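# Move six bottles from cart into fridge, close door

## Task

Carry all six bottles from the cart into the refrigerator so each one stands upright there, then close the refrigerator door completely. The task fails if a glass bottle drops any real distance, if the door is slammed while opening or closing, or if the robot tips over or finishes tilted. At the end, release the grip and move the robot away.

## Robot and tools

Robot: TidyBot++, a single-arm mobile robot. The base is 0.54 m long, 0.50 m wide and 0.38 m tall, on four powered casters. A seven-joint arm with a two-finger gripper sits on top, with its shoulder 0.12 m ahead of base centre and 0.68 m above the floor. Segments: upper arm 0.42 m, forearm 0.31 m, wrist-to-hand-point 0.31 m. The arm begins folded with the hand pointing down. Folded, the hand reaches up to 0.08 m past the base front and the elbow rises up to 1.15 m. Cameras: base_camera and wrist_camera (which looks along the hand).

Frames (metres): base frame has its origin on the floor under base centre, x forward, y left, z up. The odometry frame is the base frame as it was at scene start. base_odometry counts wheel turns only, so slip reads as travel, and it drifts a few cm and degrees over many moves. Heading is in rad, left positive, -3.142 to 3.142. base_tilt is in degrees, positive when leaning forward or right. hand_pose is the point between the finger pads: its z axis runs out along the fingers and its y axis is the closing direction.

move: one action plus optional cameras (list of base_camera, wrist_camera, all; omitted or all gives every camera, [] gives none) and blocking (true or omitted: return when everything is at rest; false: return within about 0.5 s while motion continues). Action keys:
- base: an object holding any of translate_m (forward +, -2 to 2 m), strafe_m (left +, -2 to 2 m) and rotate_rad (left/CCW +, -6.3 to 6.3 rad). All three are offsets from the base's current position, along the axes it has when the command starts.
- joints: absolute targets by name. joint_1_rad: any angle, +clockwise from above (opposite to heading). joint_2_rad: -2.249 to 2.249, 0 is upper arm vertical, + leans forward. joint_3_rad: any angle. joint_4_rad: -2.579 to 2.579, 0 is straight, negative bends forward when joint_3 is 3.14. joint_5_rad: any angle. joint_6_rad: -2.099 to 2.099, negative bends the hand forward. joint_7_rad: any angle, at 1.57 with the hand down the fingers open left and right. gripper_pos: 0 (open, about 85 mm gap) to 1 (closed); the gap is roughly 85 x (1 - gripper_pos) mm. Done tolerances: 0.039 for joints 1-4, 0.095 for joints 5-7, 0.03 for the gripper. Any-angle joints take the short way round, so send steps under half a turn.
- target: one list of 7 numbers [x, y, z, qw, qx, qy, qz], an absolute hand pose in the base frame (metres, unit quaternion). With target, joints may carry only gripper_pos.
- speeds: caps for this action only. translate_m and strafe_m 0.05 to 0.5 m/s (when combined, give the cap under one key only); rotate_rad 0.1 to 1.57 rad/s.
Unknown keys make a call invalid; out-of-range values get it refused. No action runs past 15 s, and a base move is cut at 14 s (time_out).

wait: seconds 0 to 10, plus cameras. It commands nothing and returns the state; wait(0) reports an unfinished non-blocking move on its "earlier move" line. stop: brakes all running motions and holds them there. zoom_image: camera plus region [x0, y0, x1, y1] in pixels from the top-left, at most 504 x 504, taken from that camera's latest image. finished_scene: scene = the current scene's number; it ends the scene and cannot be undone.

Results: the pictures line names the images in order. The move line reads done, or otherwise the worst status. base_status, joint_status and hand_status can read moving, done, off_target (stopped away from target, maybe still pushing), contact_stop or time_out (an unplanned stop that halts the rest of your reply), not_followed (a built-in check withheld the targets: "joint command not followed" or "pose unreachable", with a cause for self-collision), torque_fault, or limit_stop_at_motor_heat. hand_target is where the arm's targets would put the hand. motor_effort is in % of max with the peak in brackets. on_its_own lists things the robot did unasked. Motor temperatures are listed per joint. Also watch for MOTOR HOT (60 °C), OVER-TEMPERATURE FAULT (75 °C, the arm sags for 30-60 s; resend targets afterwards) and ARM HIT.

Hand control: hand_status is done within 10 mm and 2°, though moves usually end within about 3 cm. To correct, add (wanted - measured hand_pose) to the last target. To hold still, resend hand_target, not hand_pose. The IK favours folded postures, so the elbow may swing. Avoid targets low and close in front with the hand pointing forward. An unreachable pose wanders for up to 10 s and then times out. A hand pointing down reaches about 0.94 m height at most, and only near the base. Loads make the arm sag; do not command a loaded joint to its own current reading. Once a carried object touches a surface, hand_pose stops dropping even if you command lower. Closing at 1 squeezes at 100-150 N: off_target means something is gripped, done means the grip is empty. Closed fingertips reach 20 mm beyond the hand point.

Cautions: the arm does not avoid obstacles and keeps pushing against them. Driving or turning while the arm is caught above about 0.6 m can tip the robot, and so can reaching far out from the folded posture or swinging a stretched arm sideways. Back off or retract the arm to undo a tilt. Torque limits are 104.5 N m (joints 1-4) and 51.3 N m (joints 5-7); exceeding one freezes the arm for 10 s. Keep bottles low and slow, set them down gently before opening the gripper, and swing the refrigerator door slowly in both directions. Never grip hard on a bottle that is still resting on something. Loose objects may occasionally get nudged.

Each tool is called after "Emit:" as name(argument=value, ...) on one line, values as JSON.

## Session

Emit:
move()

Scene clock: 0.00 s.
Motor temperatures (°C): [39 40 40 39 43 47 46]
base_odometry: x=+0.000 y=+0.000 heading=+0.000
base_tilt: forward=+0.6 right=-0.1
base_status: not commanded
joint_positions: joint_1_rad=+0.012 joint_2_rad=-0.359 joint_3_rad=+3.143 joint_4_rad=-2.519 joint_5_rad=+0.028 joint_6_rad=-0.890 joint_7_rad=+1.540 gripper_pos=+0.000
joint_status: not commanded
motor_effort: joint_1_rad=+1 joint_2_rad=-1 joint_3_rad=+0 joint_4_rad=+14 joint_5_rad=+0 joint_6_rad=-1 joint_7_rad=+1
hand_pose: x=+0.2610 y=-0.0073 z=+0.5912 quat_wxyz=(+0.011, +0.999, -0.014, +0.046) (m; base frame)
hand_target: x=+0.2618 y=-0.0073 z=+0.5917 quat_wxyz=(+0.011, +0.999, -0.014, +0.047) (m; base frame)
hand_status: not commanded
pictures: base_camera, wrist_camera
Images, in order (width x height): base_camera 644x364, wrist_camera 644x476.

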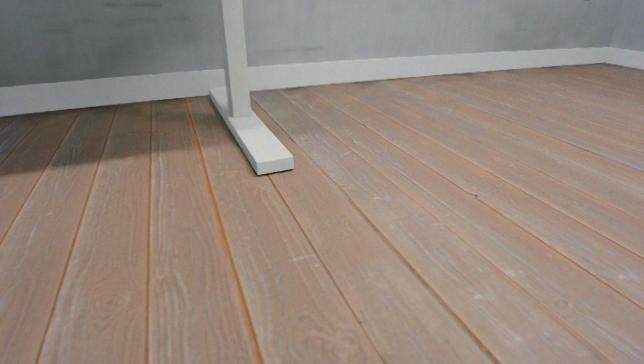

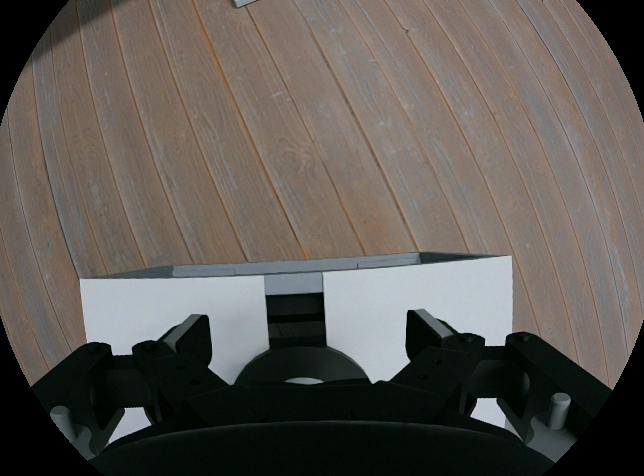

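Emit:
move(joints={"joint_6_rad":0.4})

Emit:
move(base={"rotate_rad":1.0})

Emit:
move(base={"rotate_rad":1.0})

Emit:
move(base={"rotate_rad":1.0})

Emit:
move(base={"rotate_rad":1.0})

Emit:
move(base={"rotate_rad":1.0})

Scene clock: 6.40 s.
Motor temperatures (°C): [39 40 40 38 43 47 46]
move: done
base_odometry: x=+0.000 y=+0.000 heading=+0.000
base_tilt: forward=+0.5 right=+0.0
base_status: not commanded
joint_positions: joint_1_rad=+0.012 joint_2_rad=-0.359 joint_3_rad=+3.143 joint_4_rad=-2.518 joint_5_rad=+0.028 joint_6_rad=+0.366 joint_7_rad=+1.540 gripper_pos=+0.000
joint_status: all done
motor_effort: joint_1_rad=+1(1) joint_2_rad=-5(7) joint_3_rad=+0(0) joint_4_rad=+19(20) joint_5_rad=+0(1) joint_6_rad=+8(8) joint_7_rad=+1(1)
hand_pose: x=+0.5362 y=-0.0010 z=+0.8328 quat_wxyz=(-0.001, +0.781, -0.004, +0.625) (m; base frame)
hand_target: x=+0.5386 y=-0.0008 z=+0.8435 quat_wxyz=(-0.002, +0.770, -0.004, +0.638) (m; base frame)
hand_status: not commanded
pictures: base_camera, wrist_camera
Images, in order (width x height): base_camera 644x364, wrist_camera 644x476.

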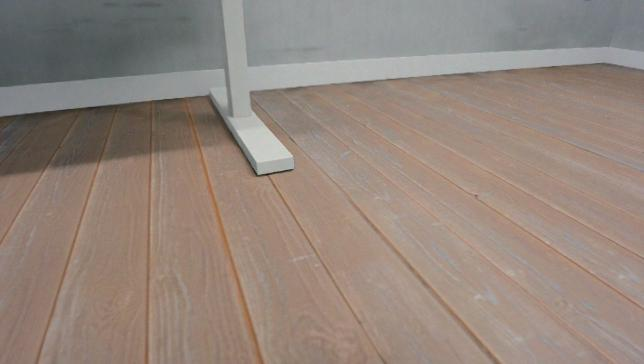

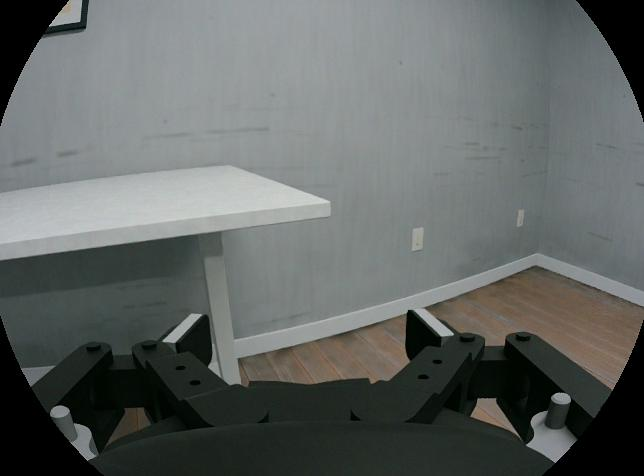

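Scene clock: 8.27 s.
Motor temperatures (°C): [39 40 40 38 43 47 46]
move: done
base_odometry: x=+0.000 y=+0.000 heading=+0.999
base_tilt: forward=+0.6 right=-0.1
base_status: done
joint_positions: joint_1_rad=+0.012 joint_2_rad=-0.359 joint_3_rad=+3.143 joint_4_rad=-2.518 joint_5_rad=+0.028 joint_6_rad=+0.367 joint_7_rad=+1.540 gripper_pos=+0.000
joint_status: not commanded
motor_effort: joint_1_rad=+1(2) joint_2_rad=-6(6) joint_3_rad=+0(1) joint_4_rad=+19(19) joint_5_rad=+0(1) joint_6_rad=+8(9) joint_7_rad=+0(1)
hand_pose: x=+0.5363 y=-0.0010 z=+0.8331 quat_wxyz=(-0.001, +0.781, -0.004, +0.625) (m; base frame)
hand_target: x=+0.5386 y=-0.0008 z=+0.8435 quat_wxyz=(-0.002, +0.770, -0.004, +0.638) (m; base frame)
hand_status: not commanded
pictures: base_camera, wrist_camera
Images, in order (width x height): base_camera 644x364, wrist_camera 644x476.

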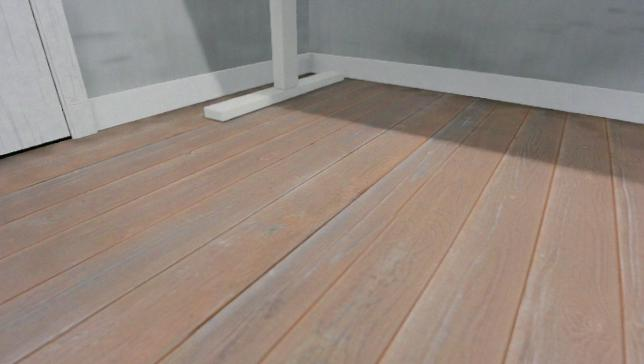

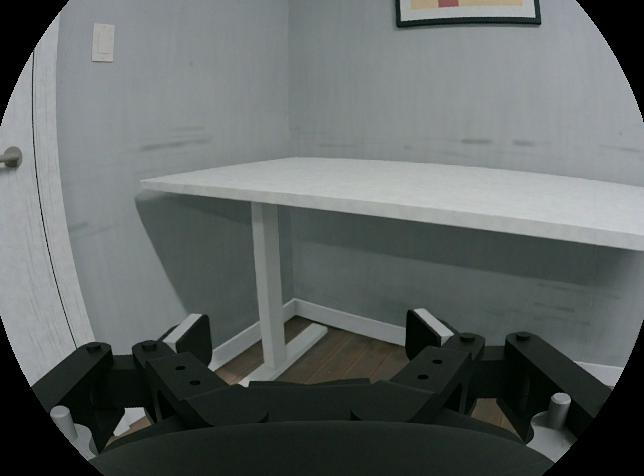

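Scene clock: 10.13 s.
Motor temperatures (°C): [39 40 40 38 43 47 46]
move: done
base_odometry: x=+0.000 y=+0.000 heading=+1.998
base_tilt: forward=+0.6 right=+0.0
base_status: done
joint_positions: joint_1_rad=+0.012 joint_2_rad=-0.359 joint_3_rad=+3.143 joint_4_rad=-2.518 joint_5_rad=+0.028 joint_6_rad=+0.367 joint_7_rad=+1.540 gripper_pos=+0.000
joint_status: not commanded
motor_effort: joint_1_rad=+1(2) joint_2_rad=-5(7) joint_3_rad=+0(1) joint_4_rad=+19(19) joint_5_rad=+1(1) joint_6_rad=+7(8) joint_7_rad=+1(1)
hand_pose: x=+0.5363 y=-0.0010 z=+0.8331 quat_wxyz=(-0.001, +0.781, -0.004, +0.625) (m; base frame)
hand_target: x=+0.5386 y=-0.0008 z=+0.8435 quat_wxyz=(-0.002, +0.770, -0.004, +0.638) (m; base frame)
hand_status: not commanded
pictures: base_camera, wrist_camera
Images, in order (width x height): base_camera 644x364, wrist_camera 644x476.

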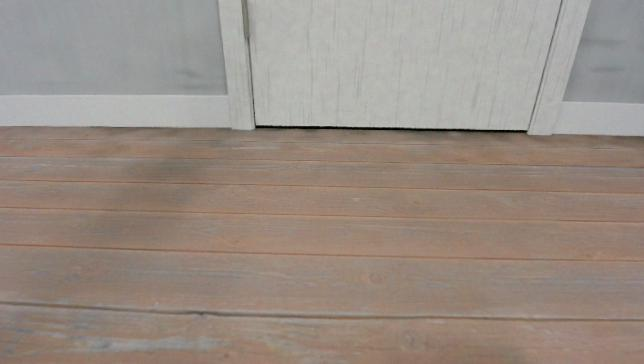

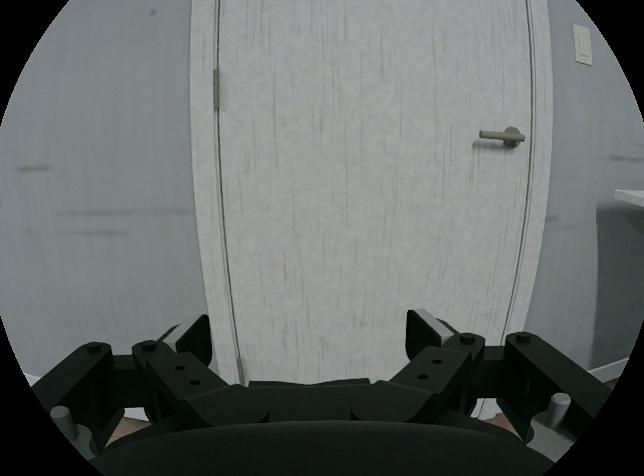

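Scene clock: 12.00 s.
Motor temperatures (°C): [39 40 40 38 43 47 46]
move: done
base_odometry: x=+0.000 y=+0.000 heading=+2.998
base_tilt: forward=+0.6 right=-0.1
base_status: done
joint_positions: joint_1_rad=+0.012 joint_2_rad=-0.359 joint_3_rad=+3.143 joint_4_rad=-2.518 joint_5_rad=+0.028 joint_6_rad=+0.367 joint_7_rad=+1.540 gripper_pos=+0.000
joint_status: not commanded
motor_effort: joint_1_rad=+1(2) joint_2_rad=-5(7) joint_3_rad=+0(2) joint_4_rad=+19(20) joint_5_rad=+0(1) joint_6_rad=+8(9) joint_7_rad=+1(1)
hand_pose: x=+0.5363 y=-0.0010 z=+0.8331 quat_wxyz=(-0.001, +0.781, -0.004, +0.625) (m; base frame)
hand_target: x=+0.5386 y=-0.0008 z=+0.8435 quat_wxyz=(-0.002, +0.770, -0.004, +0.638) (m; base frame)
hand_status: not commanded
pictures: base_camera, wrist_camera
Images, in order (width x height): base_camera 644x364, wrist_camera 644x476.

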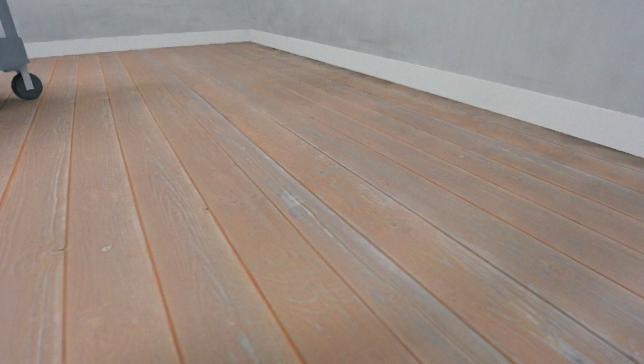

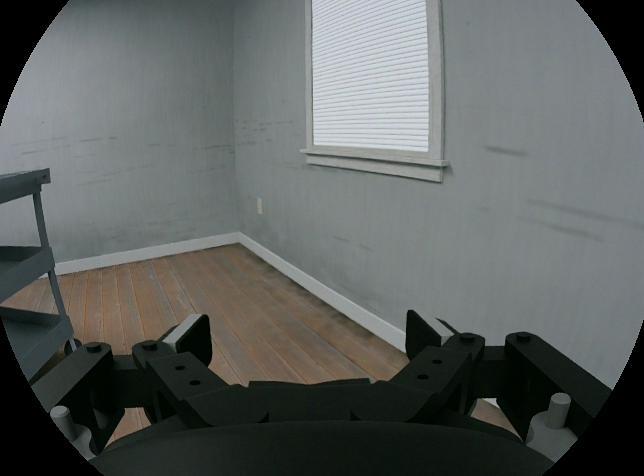

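Scene clock: 13.87 s.
Motor temperatures (°C): [39 40 40 38 43 47 46]
move: done
base_odometry: x=+0.000 y=+0.000 heading=-2.286
base_tilt: forward=+0.6 right=+0.0
base_status: done
joint_positions: joint_1_rad=+0.012 joint_2_rad=-0.359 joint_3_rad=+3.143 joint_4_rad=-2.518 joint_5_rad=+0.028 joint_6_rad=+0.368 joint_7_rad=+1.540 gripper_pos=+0.000
joint_status: not commanded
motor_effort: joint_1_rad=+1(2) joint_2_rad=-6(7) joint_3_rad=+0(1) joint_4_rad=+19(20) joint_5_rad=+1(1) joint_6_rad=+8(8) joint_7_rad=+1(1)
hand_pose: x=+0.5363 y=-0.0010 z=+0.8331 quat_wxyz=(-0.001, +0.781, -0.004, +0.625) (m; base frame)
hand_target: x=+0.5386 y=-0.0008 z=+0.8435 quat_wxyz=(-0.002, +0.770, -0.004, +0.638) (m; base frame)
hand_status: not commanded
pictures: base_camera, wrist_camera
Images, in order (width x height): base_camera 644x364, wrist_camera 644x476.

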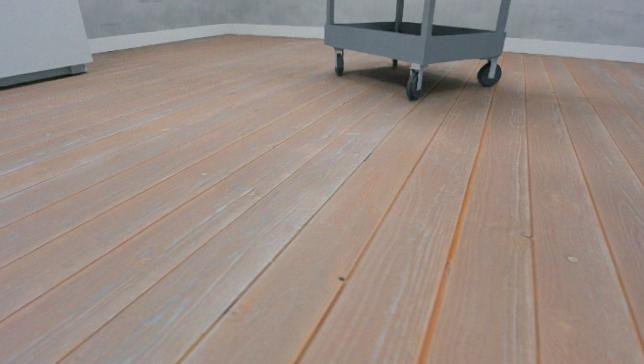

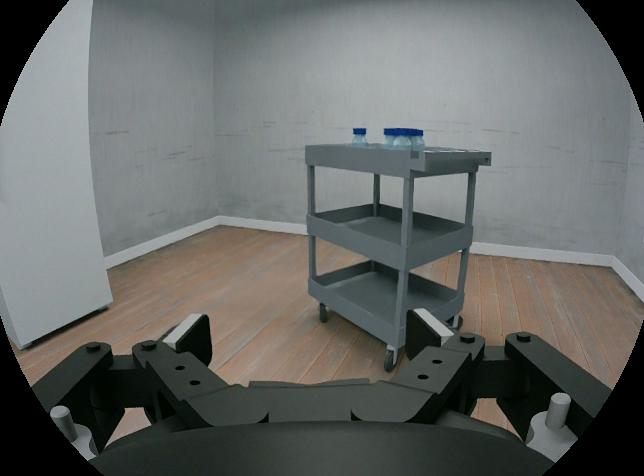

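Scene clock: 15.73 s.
Motor temperatures (°C): [39 40 40 38 43 47 46]
move: done
base_odometry: x=+0.000 y=+0.000 heading=-1.287
base_tilt: forward=+0.6 right=-0.1
base_status: done
joint_positions: joint_1_rad=+0.012 joint_2_rad=-0.359 joint_3_rad=+3.143 joint_4_rad=-2.518 joint_5_rad=+0.028 joint_6_rad=+0.368 joint_7_rad=+1.540 gripper_pos=+0.000
joint_status: not commanded
motor_effort: joint_1_rad=+1(2) joint_2_rad=-5(6) joint_3_rad=+0(1) joint_4_rad=+19(20) joint_5_rad=+1(1) joint_6_rad=+7(8) joint_7_rad=+1(1)
hand_pose: x=+0.5363 y=-0.0010 z=+0.8331 quat_wxyz=(-0.001, +0.781, -0.004, +0.625) (m; base frame)
hand_target: x=+0.5386 y=-0.0008 z=+0.8435 quat_wxyz=(-0.002, +0.770, -0.004, +0.638) (m; base frame)
hand_status: not commanded
pictures: base_camera, wrist_camera
Images, in order (width x height): base_camera 644x364, wrist_camera 644x476.

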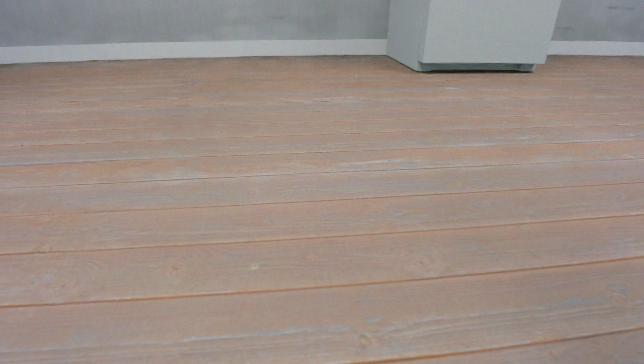

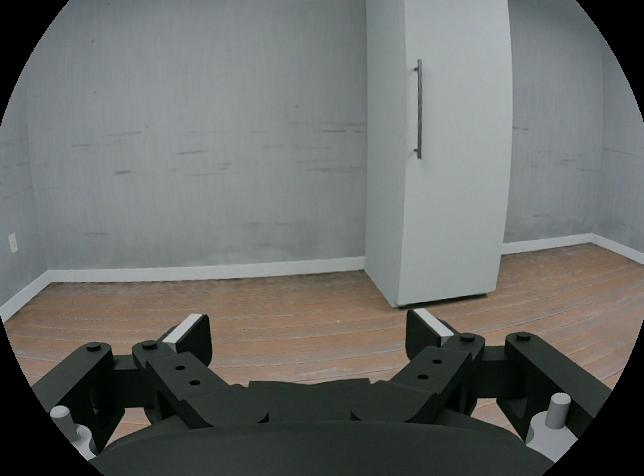

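Emit:
move(base={"translate_m":1.17,"strafe_m":-0.81,"rotate_rad":0.327}, target=[0.55,0,1.0,0,0.7071,0,0.7071])

Emit:
move(base={"rotate_rad":-1.3})

Scene clock: 47.40 s.
Motor temperatures (°C): [39 40 40 38 43 47 46]
move: done
base_odometry: x=-0.450 y=-1.350 heading=-0.960
base_tilt: forward=+0.6 right=-0.1
base_status: done
joint_positions: joint_1_rad=+0.005 joint_2_rad=-0.447 joint_3_rad=+3.143 joint_4_rad=-2.238 joint_5_rad=+0.028 joint_6_rad=+0.224 joint_7_rad=+1.540 gripper_pos=+0.000
joint_status: not commanded
motor_effort: joint_1_rad=+1(2) joint_2_rad=-5(7) joint_3_rad=+0(2) joint_4_rad=+21(22) joint_5_rad=+0(1) joint_6_rad=+7(9) joint_7_rad=+1(1)
hand_pose: x=+0.5553 y=+0.0005 z=+0.9936 quat_wxyz=(-0.001, +0.706, -0.001, +0.708) (m; base frame)
hand_target: x=+0.5500 y=+0.0000 z=+1.0000 quat_wxyz=(+0.000, +0.707, +0.000, +0.707) (m; base frame)
hand_status: done (0.008 m and 0.3 deg from the pose sent, 0.167 m and 12.7 deg at the start)
pictures: base_camera, wrist_camera
Images, in order (width x height): base_camera 644x364, wrist_camera 644x476.

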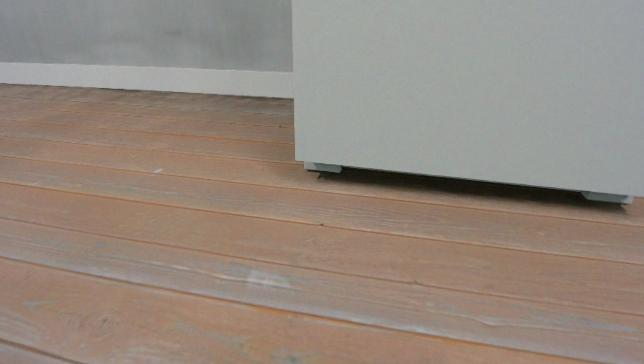

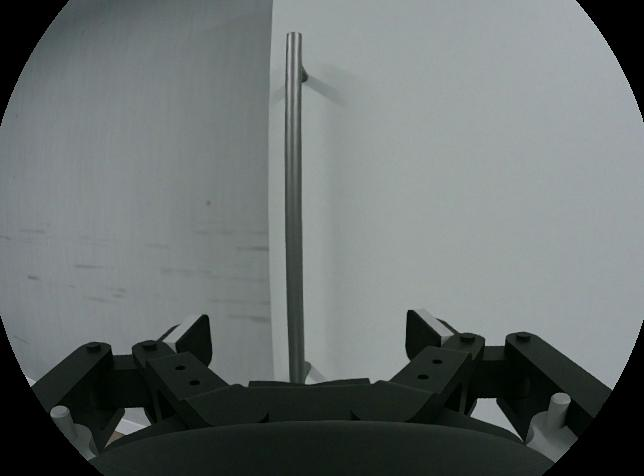

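Scene clock: 49.57 s.
Motor temperatures (°C): [39 40 40 38 43 47 46]
move: done
base_odometry: x=-0.450 y=-1.350 heading=-2.259
base_tilt: forward=+0.7 right=+0.0
base_status: done
joint_positions: joint_1_rad=+0.003 joint_2_rad=-0.447 joint_3_rad=+3.144 joint_4_rad=-2.238 joint_5_rad=+0.028 joint_6_rad=+0.223 joint_7_rad=+1.540 gripper_pos=+0.000
joint_status: not commanded
motor_effort: joint_1_rad=+1(3) joint_2_rad=-5(7) joint_3_rad=+0(3) joint_4_rad=+21(22) joint_5_rad=+0(1) joint_6_rad=+8(9) joint_7_rad=+0(1)
hand_pose: x=+0.5554 y=+0.0009 z=+0.9936 quat_wxyz=(-0.002, +0.706, -0.001, +0.708) (m; base frame)
hand_target: x=+0.5500 y=+0.0000 z=+1.0000 quat_wxyz=(+0.000, +0.707, +0.000, +0.707) (m; base frame)
hand_status: not commanded
pictures: base_camera, wrist_camera
Images, in order (width x height): base_camera 644x364, wrist_camera 644x476.

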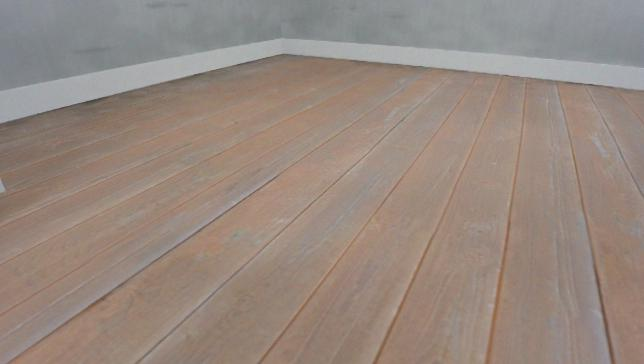

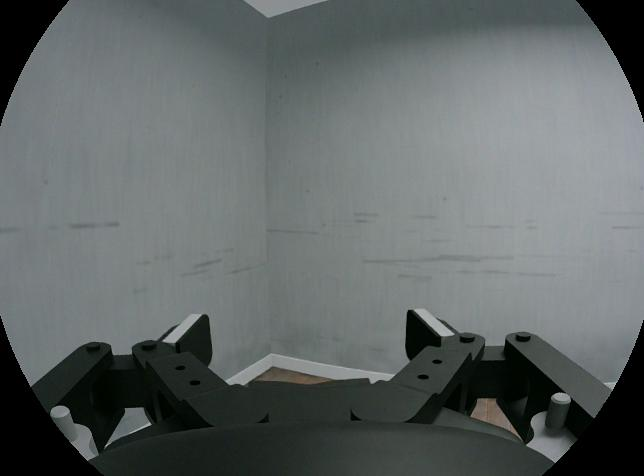

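Emit:
move(base={"rotate_rad":-0.8})

Scene clock: 55.20 s.
Motor temperatures (°C): [39 40 40 39 43 47 46]
move: done
base_odometry: x=-0.451 y=-1.350 heading=-3.058
base_tilt: forward=+0.7 right=-0.1
base_status: done
joint_positions: joint_1_rad=+0.002 joint_2_rad=-0.447 joint_3_rad=+3.145 joint_4_rad=-2.238 joint_5_rad=+0.028 joint_6_rad=+0.223 joint_7_rad=+1.540 gripper_pos=+0.000
joint_status: not commanded
motor_effort: joint_1_rad=+1(2) joint_2_rad=-5(7) joint_3_rad=+0(2) joint_4_rad=+21(22) joint_5_rad=+1(1) joint_6_rad=+8(9) joint_7_rad=+1(1)
hand_pose: x=+0.5554 y=+0.0005 z=+0.9936 quat_wxyz=(-0.002, +0.706, -0.001, +0.708) (m; base frame)
hand_target: x=+0.5500 y=+0.0000 z=+1.0000 quat_wxyz=(+0.000, +0.707, +0.000, +0.707) (m; base frame)
hand_status: not commanded
pictures: base_camera, wrist_camera
Images, in order (width x height): base_camera 644x364, wrist_camera 644x476.

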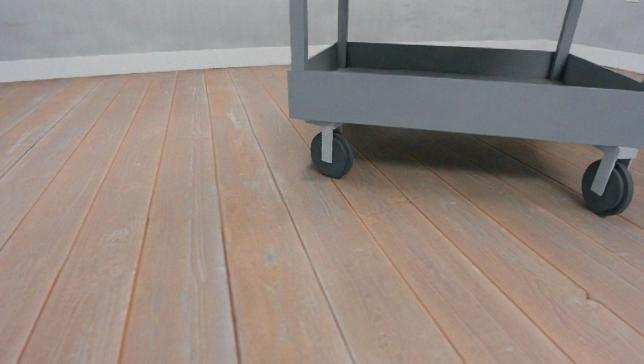

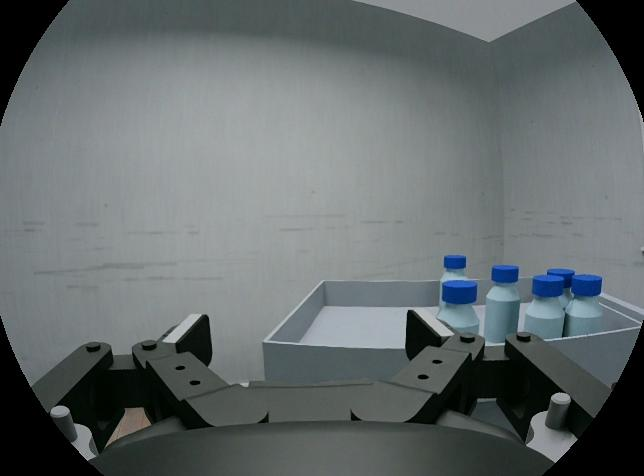

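Emit:
zoom_image(camera="wrist_camera", region=[240, 230, 644, 400])

Scaled by 1.248.

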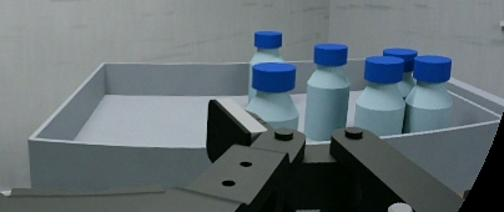

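Emit:
move(base={"rotate_rad":1.878})

Emit:
move(base={"translate_m":-0.1,"strafe_m":0.28})

Scene clock: 65.63 s.
Motor temperatures (°C): [39 40 40 39 43 47 46]
move: done
base_odometry: x=-0.450 y=-1.350 heading=-1.181
base_tilt: forward=+0.6 right=+0.0
base_status: done
joint_positions: joint_1_rad=-0.001 joint_2_rad=-0.447 joint_3_rad=+3.147 joint_4_rad=-2.238 joint_5_rad=+0.028 joint_6_rad=+0.223 joint_7_rad=+1.540 gripper_pos=+0.000
joint_status: not commanded
motor_effort: joint_1_rad=+1(2) joint_2_rad=-5(7) joint_3_rad=+0(2) joint_4_rad=+21(22) joint_5_rad=+1(1) joint_6_rad=+7(9) joint_7_rad=+0(1)
hand_pose: x=+0.5554 y=+0.0007 z=+0.9935 quat_wxyz=(-0.003, +0.706, -0.001, +0.708) (m; base frame)
hand_target: x=+0.5500 y=+0.0000 z=+1.0000 quat_wxyz=(+0.000, +0.707, +0.000, +0.707) (m; base frame)
hand_status: not commanded
pictures: base_camera, wrist_camera
Images, in order (width x height): base_camera 644x364, wrist_camera 644x476.

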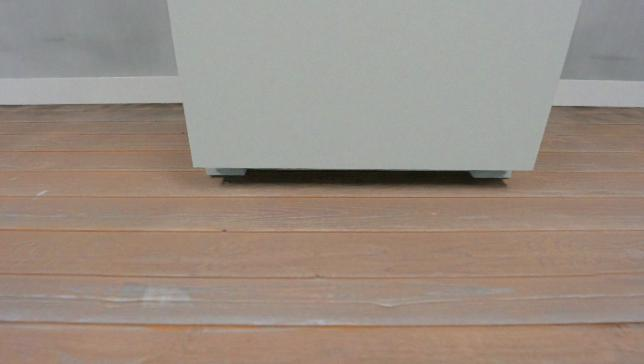

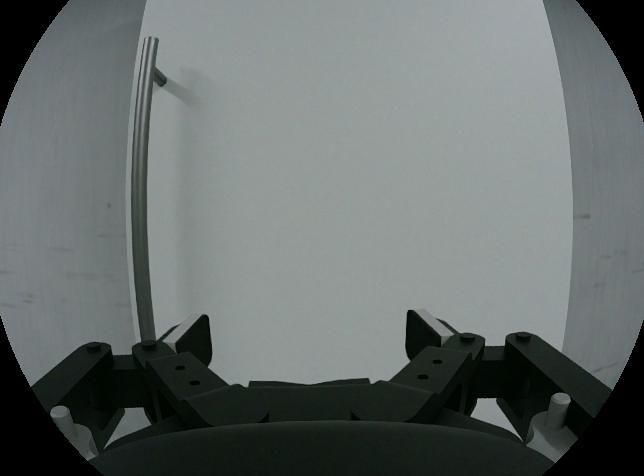

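Scene clock: 67.37 s.
Motor temperatures (°C): [39 40 40 39 43 47 46]
move: done
base_odometry: x=-0.229 y=-1.151 heading=-1.180
base_tilt: forward=+0.7 right=-0.1
base_status: done
joint_positions: joint_1_rad=-0.001 joint_2_rad=-0.449 joint_3_rad=+3.147 joint_4_rad=-2.238 joint_5_rad=+0.028 joint_6_rad=+0.223 joint_7_rad=+1.540 gripper_pos=+0.000
joint_status: not commanded
motor_effort: joint_1_rad=+1(2) joint_2_rad=-5(7) joint_3_rad=+0(3) joint_4_rad=+22(22) joint_5_rad=-1(1) joint_6_rad=+9(9) joint_7_rad=+0(1)
hand_pose: x=+0.5548 y=+0.0008 z=+0.9942 quat_wxyz=(-0.003, +0.706, -0.001, +0.709) (m; base frame)
hand_target: x=+0.5500 y=+0.0000 z=+1.0000 quat_wxyz=(+0.000, +0.707, +0.000, +0.707) (m; base frame)
hand_status: not commanded
pictures: base_camera, wrist_camera
Images, in order (width x height): base_camera 644x364, wrist_camera 644x476.

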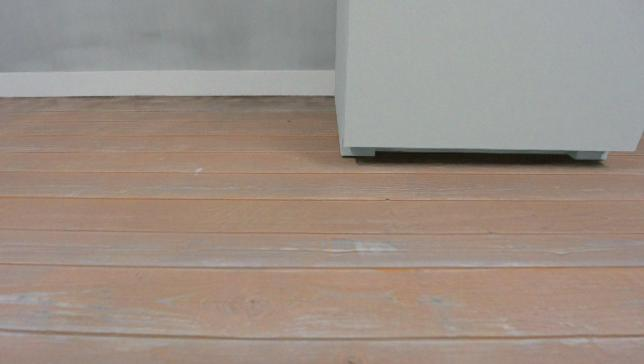

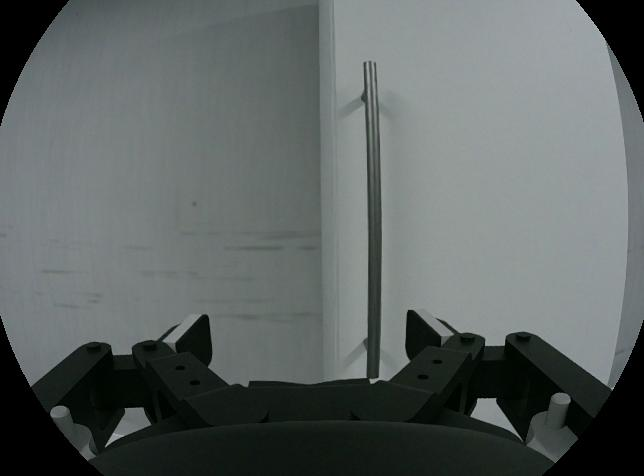

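Emit:
move(base={"translate_m":0.28,"strafe_m":-0.074}, speeds={"translate_m":0.25})

Scene clock: 73.83 s.
Motor temperatures (°C): [39 40 40 39 43 47 46]
move: done
base_odometry: x=-0.191 y=-1.438 heading=-1.179
base_tilt: forward=+0.5 right=-0.1
base_status: done
joint_positions: joint_1_rad=-0.001 joint_2_rad=-0.453 joint_3_rad=+3.147 joint_4_rad=-2.237 joint_5_rad=+0.028 joint_6_rad=+0.221 joint_7_rad=+1.540 gripper_pos=+0.000
joint_status: not commanded
motor_effort: joint_1_rad=+1(2) joint_2_rad=-5(7) joint_3_rad=+0(1) joint_4_rad=+21(22) joint_5_rad=-1(1) joint_6_rad=+8(9) joint_7_rad=+0(1)
hand_pose: x=+0.5534 y=+0.0008 z=+0.9958 quat_wxyz=(-0.003, +0.704, -0.001, +0.710) (m; base frame)
hand_target: x=+0.5500 y=+0.0000 z=+1.0000 quat_wxyz=(+0.000, +0.707, +0.000, +0.707) (m; base frame)
hand_status: not commanded
pictures: base_camera, wrist_camera
Images, in order (width x height): base_camera 644x364, wrist_camera 644x476.

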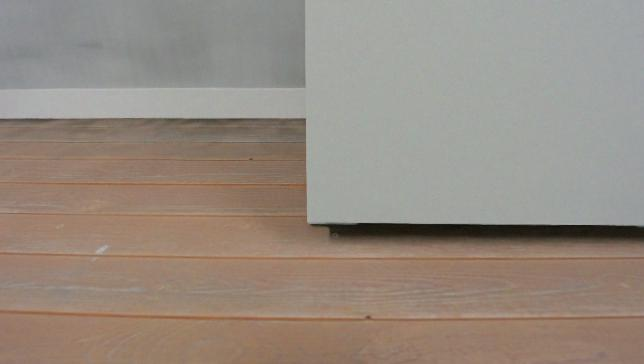

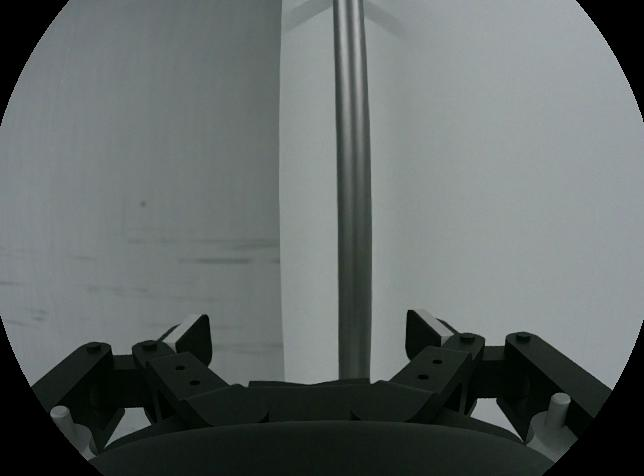

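Emit:
move(base={"translate_m":0.085,"strafe_m":-0.03}, speeds={"translate_m":0.15}, cameras=["wrist_camera"])

Scene clock: 76.93 s.
Motor temperatures (°C): [39 40 40 39 43 47 46]
move: done
base_odometry: x=-0.186 y=-1.528 heading=-1.179
base_tilt: forward=+0.6 right=+0.0
base_status: done
joint_positions: joint_1_rad=-0.001 joint_2_rad=-0.455 joint_3_rad=+3.147 joint_4_rad=-2.237 joint_5_rad=+0.028 joint_6_rad=+0.221 joint_7_rad=+1.540 gripper_pos=+0.000
joint_status: not commanded
motor_effort: joint_1_rad=+1(2) joint_2_rad=-5(8) joint_3_rad=+0(1) joint_4_rad=+22(22) joint_5_rad=+0(1) joint_6_rad=+8(9) joint_7_rad=+1(1)
hand_pose: x=+0.5528 y=+0.0008 z=+0.9966 quat_wxyz=(-0.003, +0.704, -0.001, +0.710) (m; base frame)
hand_target: x=+0.5500 y=+0.0000 z=+1.0000 quat_wxyz=(+0.000, +0.707, +0.000, +0.707) (m; base frame)
hand_status: not commanded
pictures: wrist_camera
Images, in order (width x height): wrist_camera 644x476.

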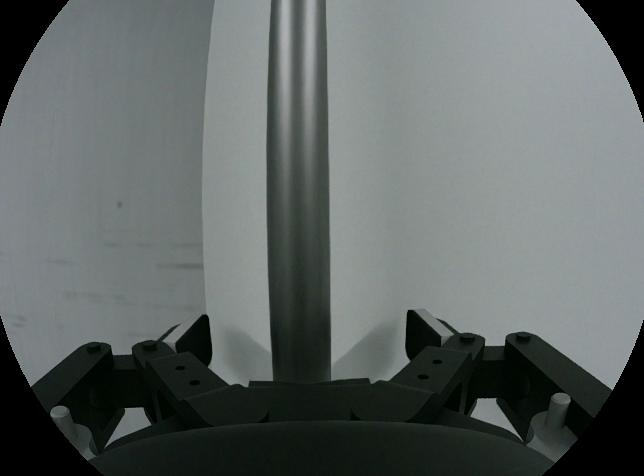

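Emit:
move(joints={"gripper_pos":0.8}, cameras=["wrist_camera"])

Emit:
move(base={"translate_m":-0.099,"strafe_m":-0.131,"rotate_rad":0.2}, speeds={"translate_m":0.08,"rotate_rad":0.1}, cameras=["wrist_camera"])

Scene clock: 89.37 s.
Motor temperatures (°C): [39 40 39 39 43 47 46]
move: done
base_odometry: x=-0.186 y=-1.528 heading=-1.179
base_tilt: forward=+0.6 right=-0.1
base_status: not commanded
joint_positions: joint_1_rad=-0.005 joint_2_rad=-0.465 joint_3_rad=+3.148 joint_4_rad=-2.237 joint_5_rad=+0.028 joint_6_rad=+0.215 joint_7_rad=+1.540 gripper_pos=+0.799
joint_status: all done
motor_effort: joint_1_rad=+1(6) joint_2_rad=-1(6) joint_3_rad=+0(8) joint_4_rad=+23(25) joint_5_rad=+1(2) joint_6_rad=+9(10) joint_7_rad=+0(1)
hand_pose: x=+0.5497 y=+0.0022 z=+0.9990 quat_wxyz=(-0.004, +0.702, +0.000, +0.712) (m; base frame)
hand_target: x=+0.5500 y=+0.0000 z=+1.0000 quat_wxyz=(+0.000, +0.707, +0.000, +0.707) (m; base frame)
hand_status: not commanded
pictures: wrist_camera
Images, in order (width x height): wrist_camera 644x476.

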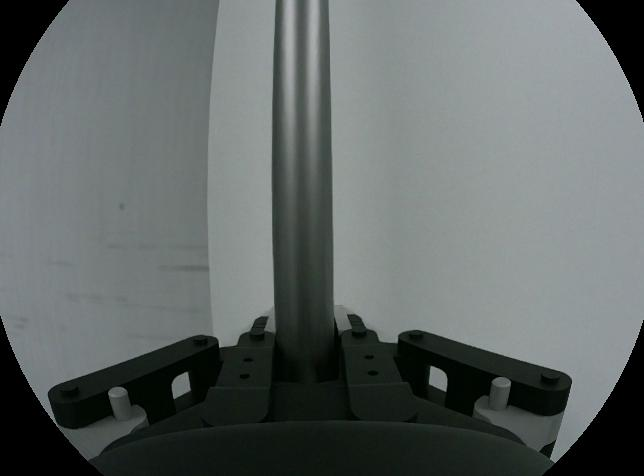

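Scene clock: 91.97 s.
Motor temperatures (°C): [39 40 39 39 43 47 46]
move: done
base_odometry: x=-0.345 y=-1.487 heading=-0.978
base_tilt: forward=+0.6 right=+0.0
base_status: done
joint_positions: joint_1_rad=-0.012 joint_2_rad=-0.459 joint_3_rad=+3.146 joint_4_rad=-2.227 joint_5_rad=+0.028 joint_6_rad=+0.203 joint_7_rad=+1.540 gripper_pos=+0.799
joint_status: not commanded
motor_effort: joint_1_rad=+2(5) joint_2_rad=-5(22) joint_3_rad=+3(5) joint_4_rad=+22(24) joint_5_rad=+1(2) joint_6_rad=+8(10) joint_7_rad=+1(1)
hand_pose: x=+0.5521 y=+0.0061 z=+0.9997 quat_wxyz=(-0.007, +0.705, +0.003, +0.709) (m; base frame)
hand_target: x=+0.5500 y=+0.0000 z=+1.0000 quat_wxyz=(+0.000, +0.707, +0.000, +0.707) (m; base frame)
hand_status: not commanded
pictures: wrist_camera
Images, in order (width x height): wrist_camera 644x476.

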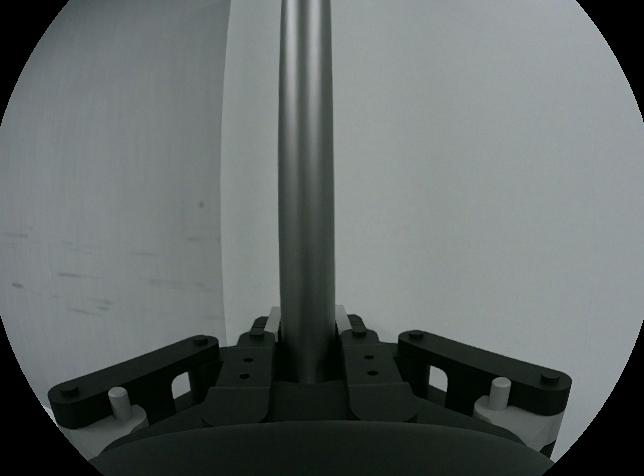

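Emit:
move(base={"translate_m":-0.099,"strafe_m":-0.131,"rotate_rad":0.2}, speeds={"translate_m":0.1,"rotate_rad":0.12}, cameras=[])

Emit:
move(base={"translate_m":-0.099,"strafe_m":-0.131,"rotate_rad":0.2}, speeds={"translate_m":0.1,"rotate_rad":0.12})

Scene clock: 96.40 s.
Motor temperatures (°C): [39 40 39 39 43 47 46]
move: done
base_odometry: x=-0.509 y=-1.478 heading=-0.777
base_tilt: forward=+0.5 right=-0.1
base_status: done
joint_positions: joint_1_rad=-0.017 joint_2_rad=-0.461 joint_3_rad=+3.139 joint_4_rad=-2.226 joint_5_rad=+0.028 joint_6_rad=+0.203 joint_7_rad=+1.540 gripper_pos=+0.799
joint_status: not commanded
motor_effort: joint_1_rad=+3(8) joint_2_rad=-4(9) joint_3_rad=+3(9) joint_4_rad=+22(23) joint_5_rad=+0(2) joint_6_rad=+8(9) joint_7_rad=+1(1)
hand_pose: x=+0.5515 y=+0.0120 z=+1.0002 quat_wxyz=(-0.010, +0.704, +0.008, +0.710) (m; base frame)
hand_target: x=+0.5500 y=+0.0000 z=+1.0000 quat_wxyz=(+0.000, +0.707, +0.000, +0.707) (m; base frame)
hand_status: not commanded
pictures: none
No camera images: "cameras" was empty.

Scene clock: 98.60 s.
Motor temperatures (°C): [39 40 39 39 43 47 46]
move: done
base_odometry: x=-0.672 y=-1.502 heading=-0.577
base_tilt: forward=+0.6 right=+0.0
base_status: done
joint_positions: joint_1_rad=-0.023 joint_2_rad=-0.462 joint_3_rad=+3.131 joint_4_rad=-2.226 joint_5_rad=+0.028 joint_6_rad=+0.203 joint_7_rad=+1.540 gripper_pos=+0.799
joint_status: not commanded
motor_effort: joint_1_rad=+3(9) joint_2_rad=-5(9) joint_3_rad=+3(11) joint_4_rad=+22(24) joint_5_rad=+1(1) joint_6_rad=+7(9) joint_7_rad=+1(1)
hand_pose: x=+0.5509 y=+0.0190 z=+1.0005 quat_wxyz=(-0.013, +0.704, +0.014, +0.710) (m; base frame)
hand_target: x=+0.5500 y=+0.0000 z=+1.0000 quat_wxyz=(+0.000, +0.707, +0.000, +0.707) (m; base frame)
hand_status: not commanded
pictures: base_camera, wrist_camera
Images, in order (width x height): base_camera 644x364, wrist_camera 644x476.

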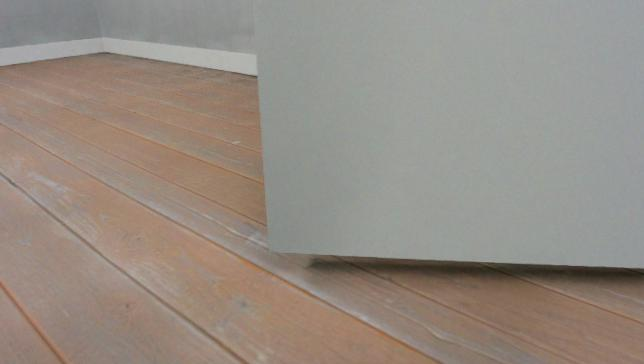

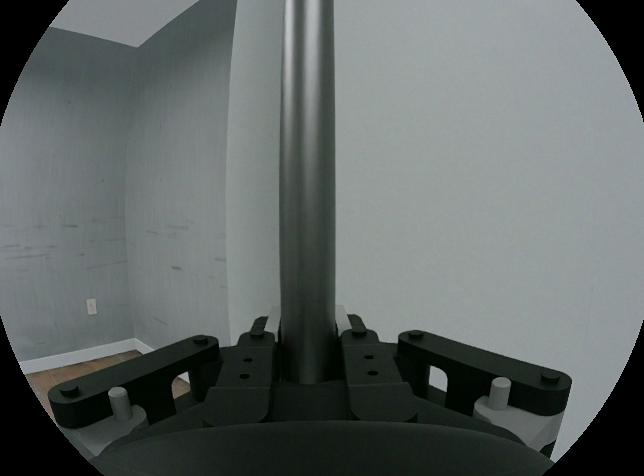

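Emit:
move(base={"translate_m":-0.099,"strafe_m":-0.131,"rotate_rad":0.2}, speeds={"translate_m":0.1,"rotate_rad":0.12}, cameras=[])

Emit:
move(joints={"gripper_pos":0.0}, cameras=[])

Emit:
move(base={"translate_m":-0.15}, speeds={"translate_m":0.2})

Scene clock: 105.87 s.
Motor temperatures (°C): [39 40 39 39 43 47 46]
move: done
base_odometry: x=-0.826 y=-1.557 heading=-0.376
base_tilt: forward=+0.6 right=+0.0
base_status: done
joint_positions: joint_1_rad=-0.030 joint_2_rad=-0.463 joint_3_rad=+3.123 joint_4_rad=-2.227 joint_5_rad=+0.028 joint_6_rad=+0.202 joint_7_rad=+1.540 gripper_pos=+0.799
joint_status: not commanded
motor_effort: joint_1_rad=+5(10) joint_2_rad=-4(9) joint_3_rad=+6(12) joint_4_rad=+22(23) joint_5_rad=+0(2) joint_6_rad=+8(9) joint_7_rad=+1(1)
hand_pose: x=+0.5500 y=+0.0262 z=+1.0007 quat_wxyz=(-0.017, +0.704, +0.021, +0.710) (m; base frame)
hand_target: x=+0.5500 y=+0.0000 z=+1.0000 quat_wxyz=(+0.000, +0.707, +0.000, +0.707) (m; base frame)
hand_status: not commanded
pictures: none
No camera images: "cameras" was empty.

Scene clock: 106.87 s.
Motor temperatures (°C): [39 40 39 39 43 47 46]
move: done
base_odometry: x=-0.826 y=-1.557 heading=-0.376
base_tilt: forward=+0.5 right=+0.0
base_status: not commanded
joint_positions: joint_1_rad=-0.018 joint_2_rad=-0.463 joint_3_rad=+3.137 joint_4_rad=-2.227 joint_5_rad=+0.028 joint_6_rad=+0.202 joint_7_rad=+1.540 gripper_pos=+0.000
joint_status: all done
motor_effort: joint_1_rad=+1(5) joint_2_rad=-4(6) joint_3_rad=+0(6) joint_4_rad=+21(22) joint_5_rad=+0(1) joint_6_rad=+8(9) joint_7_rad=+0(1)
hand_pose: x=+0.5507 y=+0.0135 z=+1.0008 quat_wxyz=(-0.010, +0.704, +0.010, +0.710) (m; base frame)
hand_target: x=+0.5500 y=+0.0000 z=+1.0000 quat_wxyz=(+0.000, +0.707, +0.000, +0.707) (m; base frame)
hand_status: not commanded
pictures: none
No camera images: "cameras" was empty.

Scene clock: 108.33 s.
Motor temperatures (°C): [39 40 39 39 43 47 46]
move: done
base_odometry: x=-0.966 y=-1.503 heading=-0.376
base_tilt: forward=+0.7 right=+0.0
base_status: done
joint_positions: joint_1_rad=-0.018 joint_2_rad=-0.463 joint_3_rad=+3.137 joint_4_rad=-2.227 joint_5_rad=+0.028 joint_6_rad=+0.202 joint_7_rad=+1.540 gripper_pos=+0.000
joint_status: not commanded
motor_effort: joint_1_rad=+1(2) joint_2_rad=-5(8) joint_3_rad=+0(1) joint_4_rad=+22(22) joint_5_rad=-1(1) joint_6_rad=+8(9) joint_7_rad=+1(1)
hand_pose: x=+0.5505 y=+0.0135 z=+1.0010 quat_wxyz=(-0.010, +0.704, +0.010, +0.710) (m; base frame)
hand_target: x=+0.5500 y=+0.0000 z=+1.0000 quat_wxyz=(+0.000, +0.707, +0.000, +0.707) (m; base frame)
hand_status: not commanded
pictures: base_camera, wrist_camera
Images, in order (width x height): base_camera 644x364, wrist_camera 644x476.

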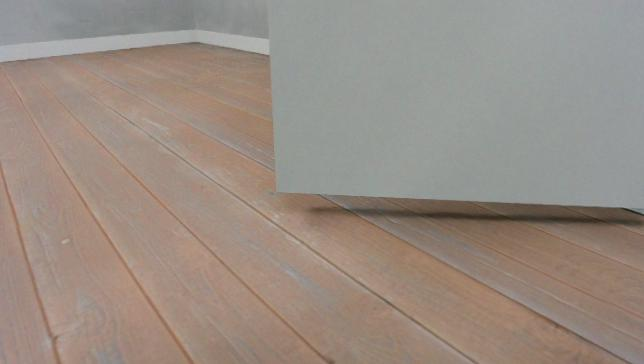

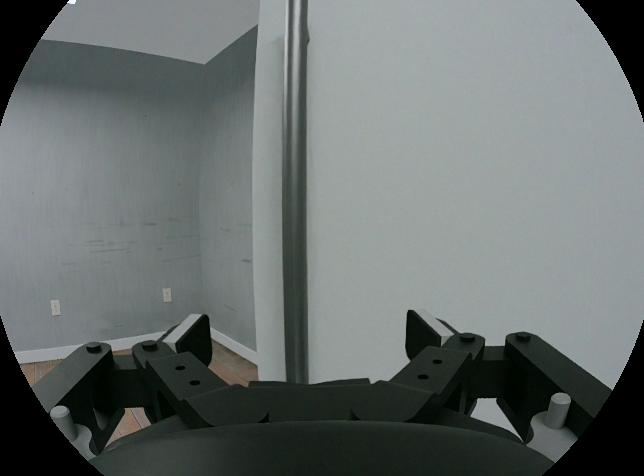

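Emit:
move(base={"translate_m":0.12,"strafe_m":0.69}, cameras=[])

Emit:
move(base={"translate_m":0.69,"strafe_m":0.16,"rotate_rad":-0.8})

Scene clock: 115.93 s.
Motor temperatures (°C): [39 40 39 39 43 47 46]
move: done
base_odometry: x=-0.601 y=-0.905 heading=-0.375
base_tilt: forward=+0.6 right=+0.0
base_status: done
joint_positions: joint_1_rad=-0.018 joint_2_rad=-0.463 joint_3_rad=+3.139 joint_4_rad=-2.227 joint_5_rad=+0.028 joint_6_rad=+0.202 joint_7_rad=+1.540 gripper_pos=+0.000
joint_status: not commanded
motor_effort: joint_1_rad=+1(2) joint_2_rad=-5(6) joint_3_rad=+0(2) joint_4_rad=+22(22) joint_5_rad=+0(1) joint_6_rad=+8(9) joint_7_rad=+0(1)
hand_pose: x=+0.5506 y=+0.0126 z=+1.0011 quat_wxyz=(-0.010, +0.704, +0.009, +0.710) (m; base frame)
hand_target: x=+0.5500 y=+0.0000 z=+1.0000 quat_wxyz=(+0.000, +0.707, +0.000, +0.707) (m; base frame)
hand_status: not commanded
pictures: none
No camera images: "cameras" was empty.

Scene clock: 118.90 s.
Motor temperatures (°C): [39 40 39 39 43 47 46]
move: done
base_odometry: x=+0.100 y=-1.008 heading=-1.175
base_tilt: forward=+0.6 right=+0.0
base_status: done
joint_positions: joint_1_rad=-0.017 joint_2_rad=-0.464 joint_3_rad=+3.140 joint_4_rad=-2.227 joint_5_rad=+0.028 joint_6_rad=+0.202 joint_7_rad=+1.540 gripper_pos=+0.000
joint_status: not commanded
motor_effort: joint_1_rad=+1(2) joint_2_rad=-5(7) joint_3_rad=+0(2) joint_4_rad=+22(22) joint_5_rad=+0(2) joint_6_rad=+7(9) joint_7_rad=+1(1)
hand_pose: x=+0.5505 y=+0.0112 z=+1.0012 quat_wxyz=(-0.009, +0.704, +0.008, +0.711) (m; base frame)
hand_target: x=+0.5500 y=+0.0000 z=+1.0000 quat_wxyz=(+0.000, +0.707, +0.000, +0.707) (m; base frame)
hand_status: not commanded
pictures: base_camera, wrist_camera
Images, in order (width x height): base_camera 644x364, wrist_camera 644x476.

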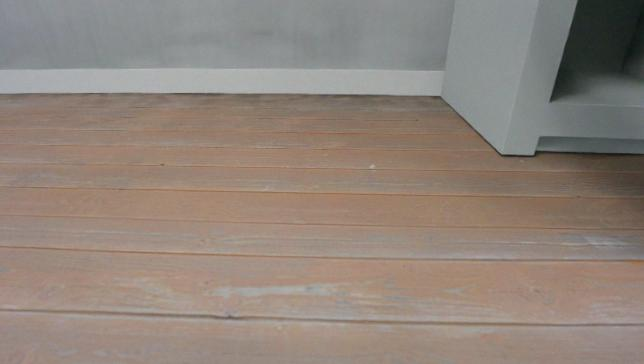

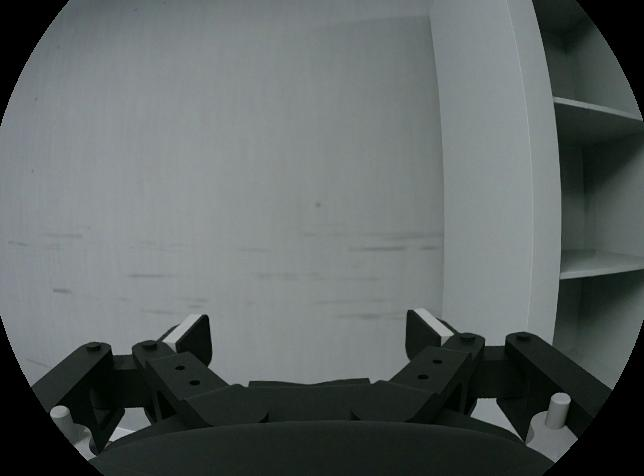

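Emit:
move(target=[0.85,0,1.0,0,0.7071,0,0.7071], cameras=[])

Emit:
move(base={"rotate_rad":-0.6}, speeds={"rotate_rad":0.5})

Scene clock: 130.47 s.
Motor temperatures (°C): [39 40 39 39 43 47 46]
move: off_target
base_odometry: x=+0.100 y=-1.008 heading=-1.175
base_tilt: forward=+0.7 right=-0.1
base_status: not commanded
joint_positions: joint_1_rad=-0.017 joint_2_rad=+0.278 joint_3_rad=+3.140 joint_4_rad=-1.586 joint_5_rad=+0.028 joint_6_rad=+0.242 joint_7_rad=+1.540 gripper_pos=+0.000
joint_status: not commanded
motor_effort: joint_1_rad=+0(2) joint_2_rad=-31(34) joint_3_rad=-1(1) joint_4_rad=+21(23) joint_5_rad=+0(1) joint_6_rad=+7(9) joint_7_rad=+1(1)
hand_pose: x=+0.8462 y=+0.0167 z=+0.9793 quat_wxyz=(-0.010, +0.725, +0.008, +0.689) (m; base frame)
hand_target: x=+0.8500 y=+0.0000 z=+1.0000 quat_wxyz=(+0.000, +0.707, +0.000, +0.707) (m; base frame)
hand_status: off_target (0.027 m and 3.3 deg from the pose sent, 0.300 m and 1.5 deg at the start)
pictures: none
No camera images: "cameras" was empty.

Scene clock: 132.47 s.
Motor temperatures (°C): [39 40 39 39 43 47 46]
move: done
base_odometry: x=+0.100 y=-1.008 heading=-1.775
base_tilt: forward=+0.6 right=-0.1
base_status: done
joint_positions: joint_1_rad=+0.000 joint_2_rad=+0.278 joint_3_rad=+3.145 joint_4_rad=-1.585 joint_5_rad=+0.028 joint_6_rad=+0.243 joint_7_rad=+1.540 gripper_pos=+0.000
joint_status: not commanded
motor_effort: joint_1_rad=+0(5) joint_2_rad=-31(32) joint_3_rad=-1(4) joint_4_rad=+21(22) joint_5_rad=+0(2) joint_6_rad=+8(9) joint_7_rad=+0(1)
hand_pose: x=+0.8466 y=+0.0011 z=+0.9806 quat_wxyz=(-0.002, +0.724, +0.000, +0.690) (m; base frame)
hand_target: x=+0.8500 y=+0.0000 z=+1.0000 quat_wxyz=(+0.000, +0.707, +0.000, +0.707) (m; base frame)
hand_status: not commanded
pictures: base_camera, wrist_camera
Images, in order (width x height): base_camera 644x364, wrist_camera 644x476.

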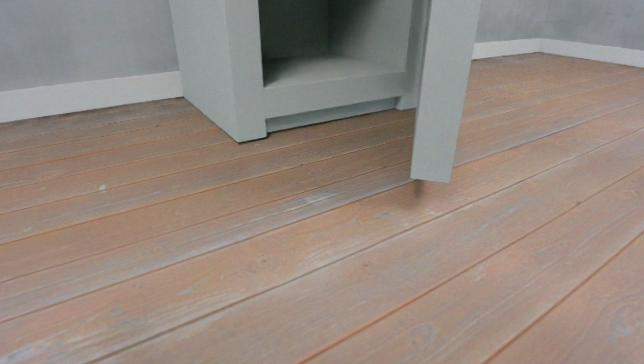

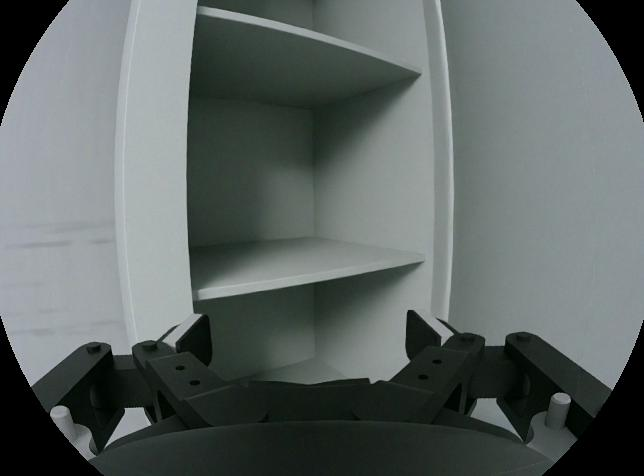

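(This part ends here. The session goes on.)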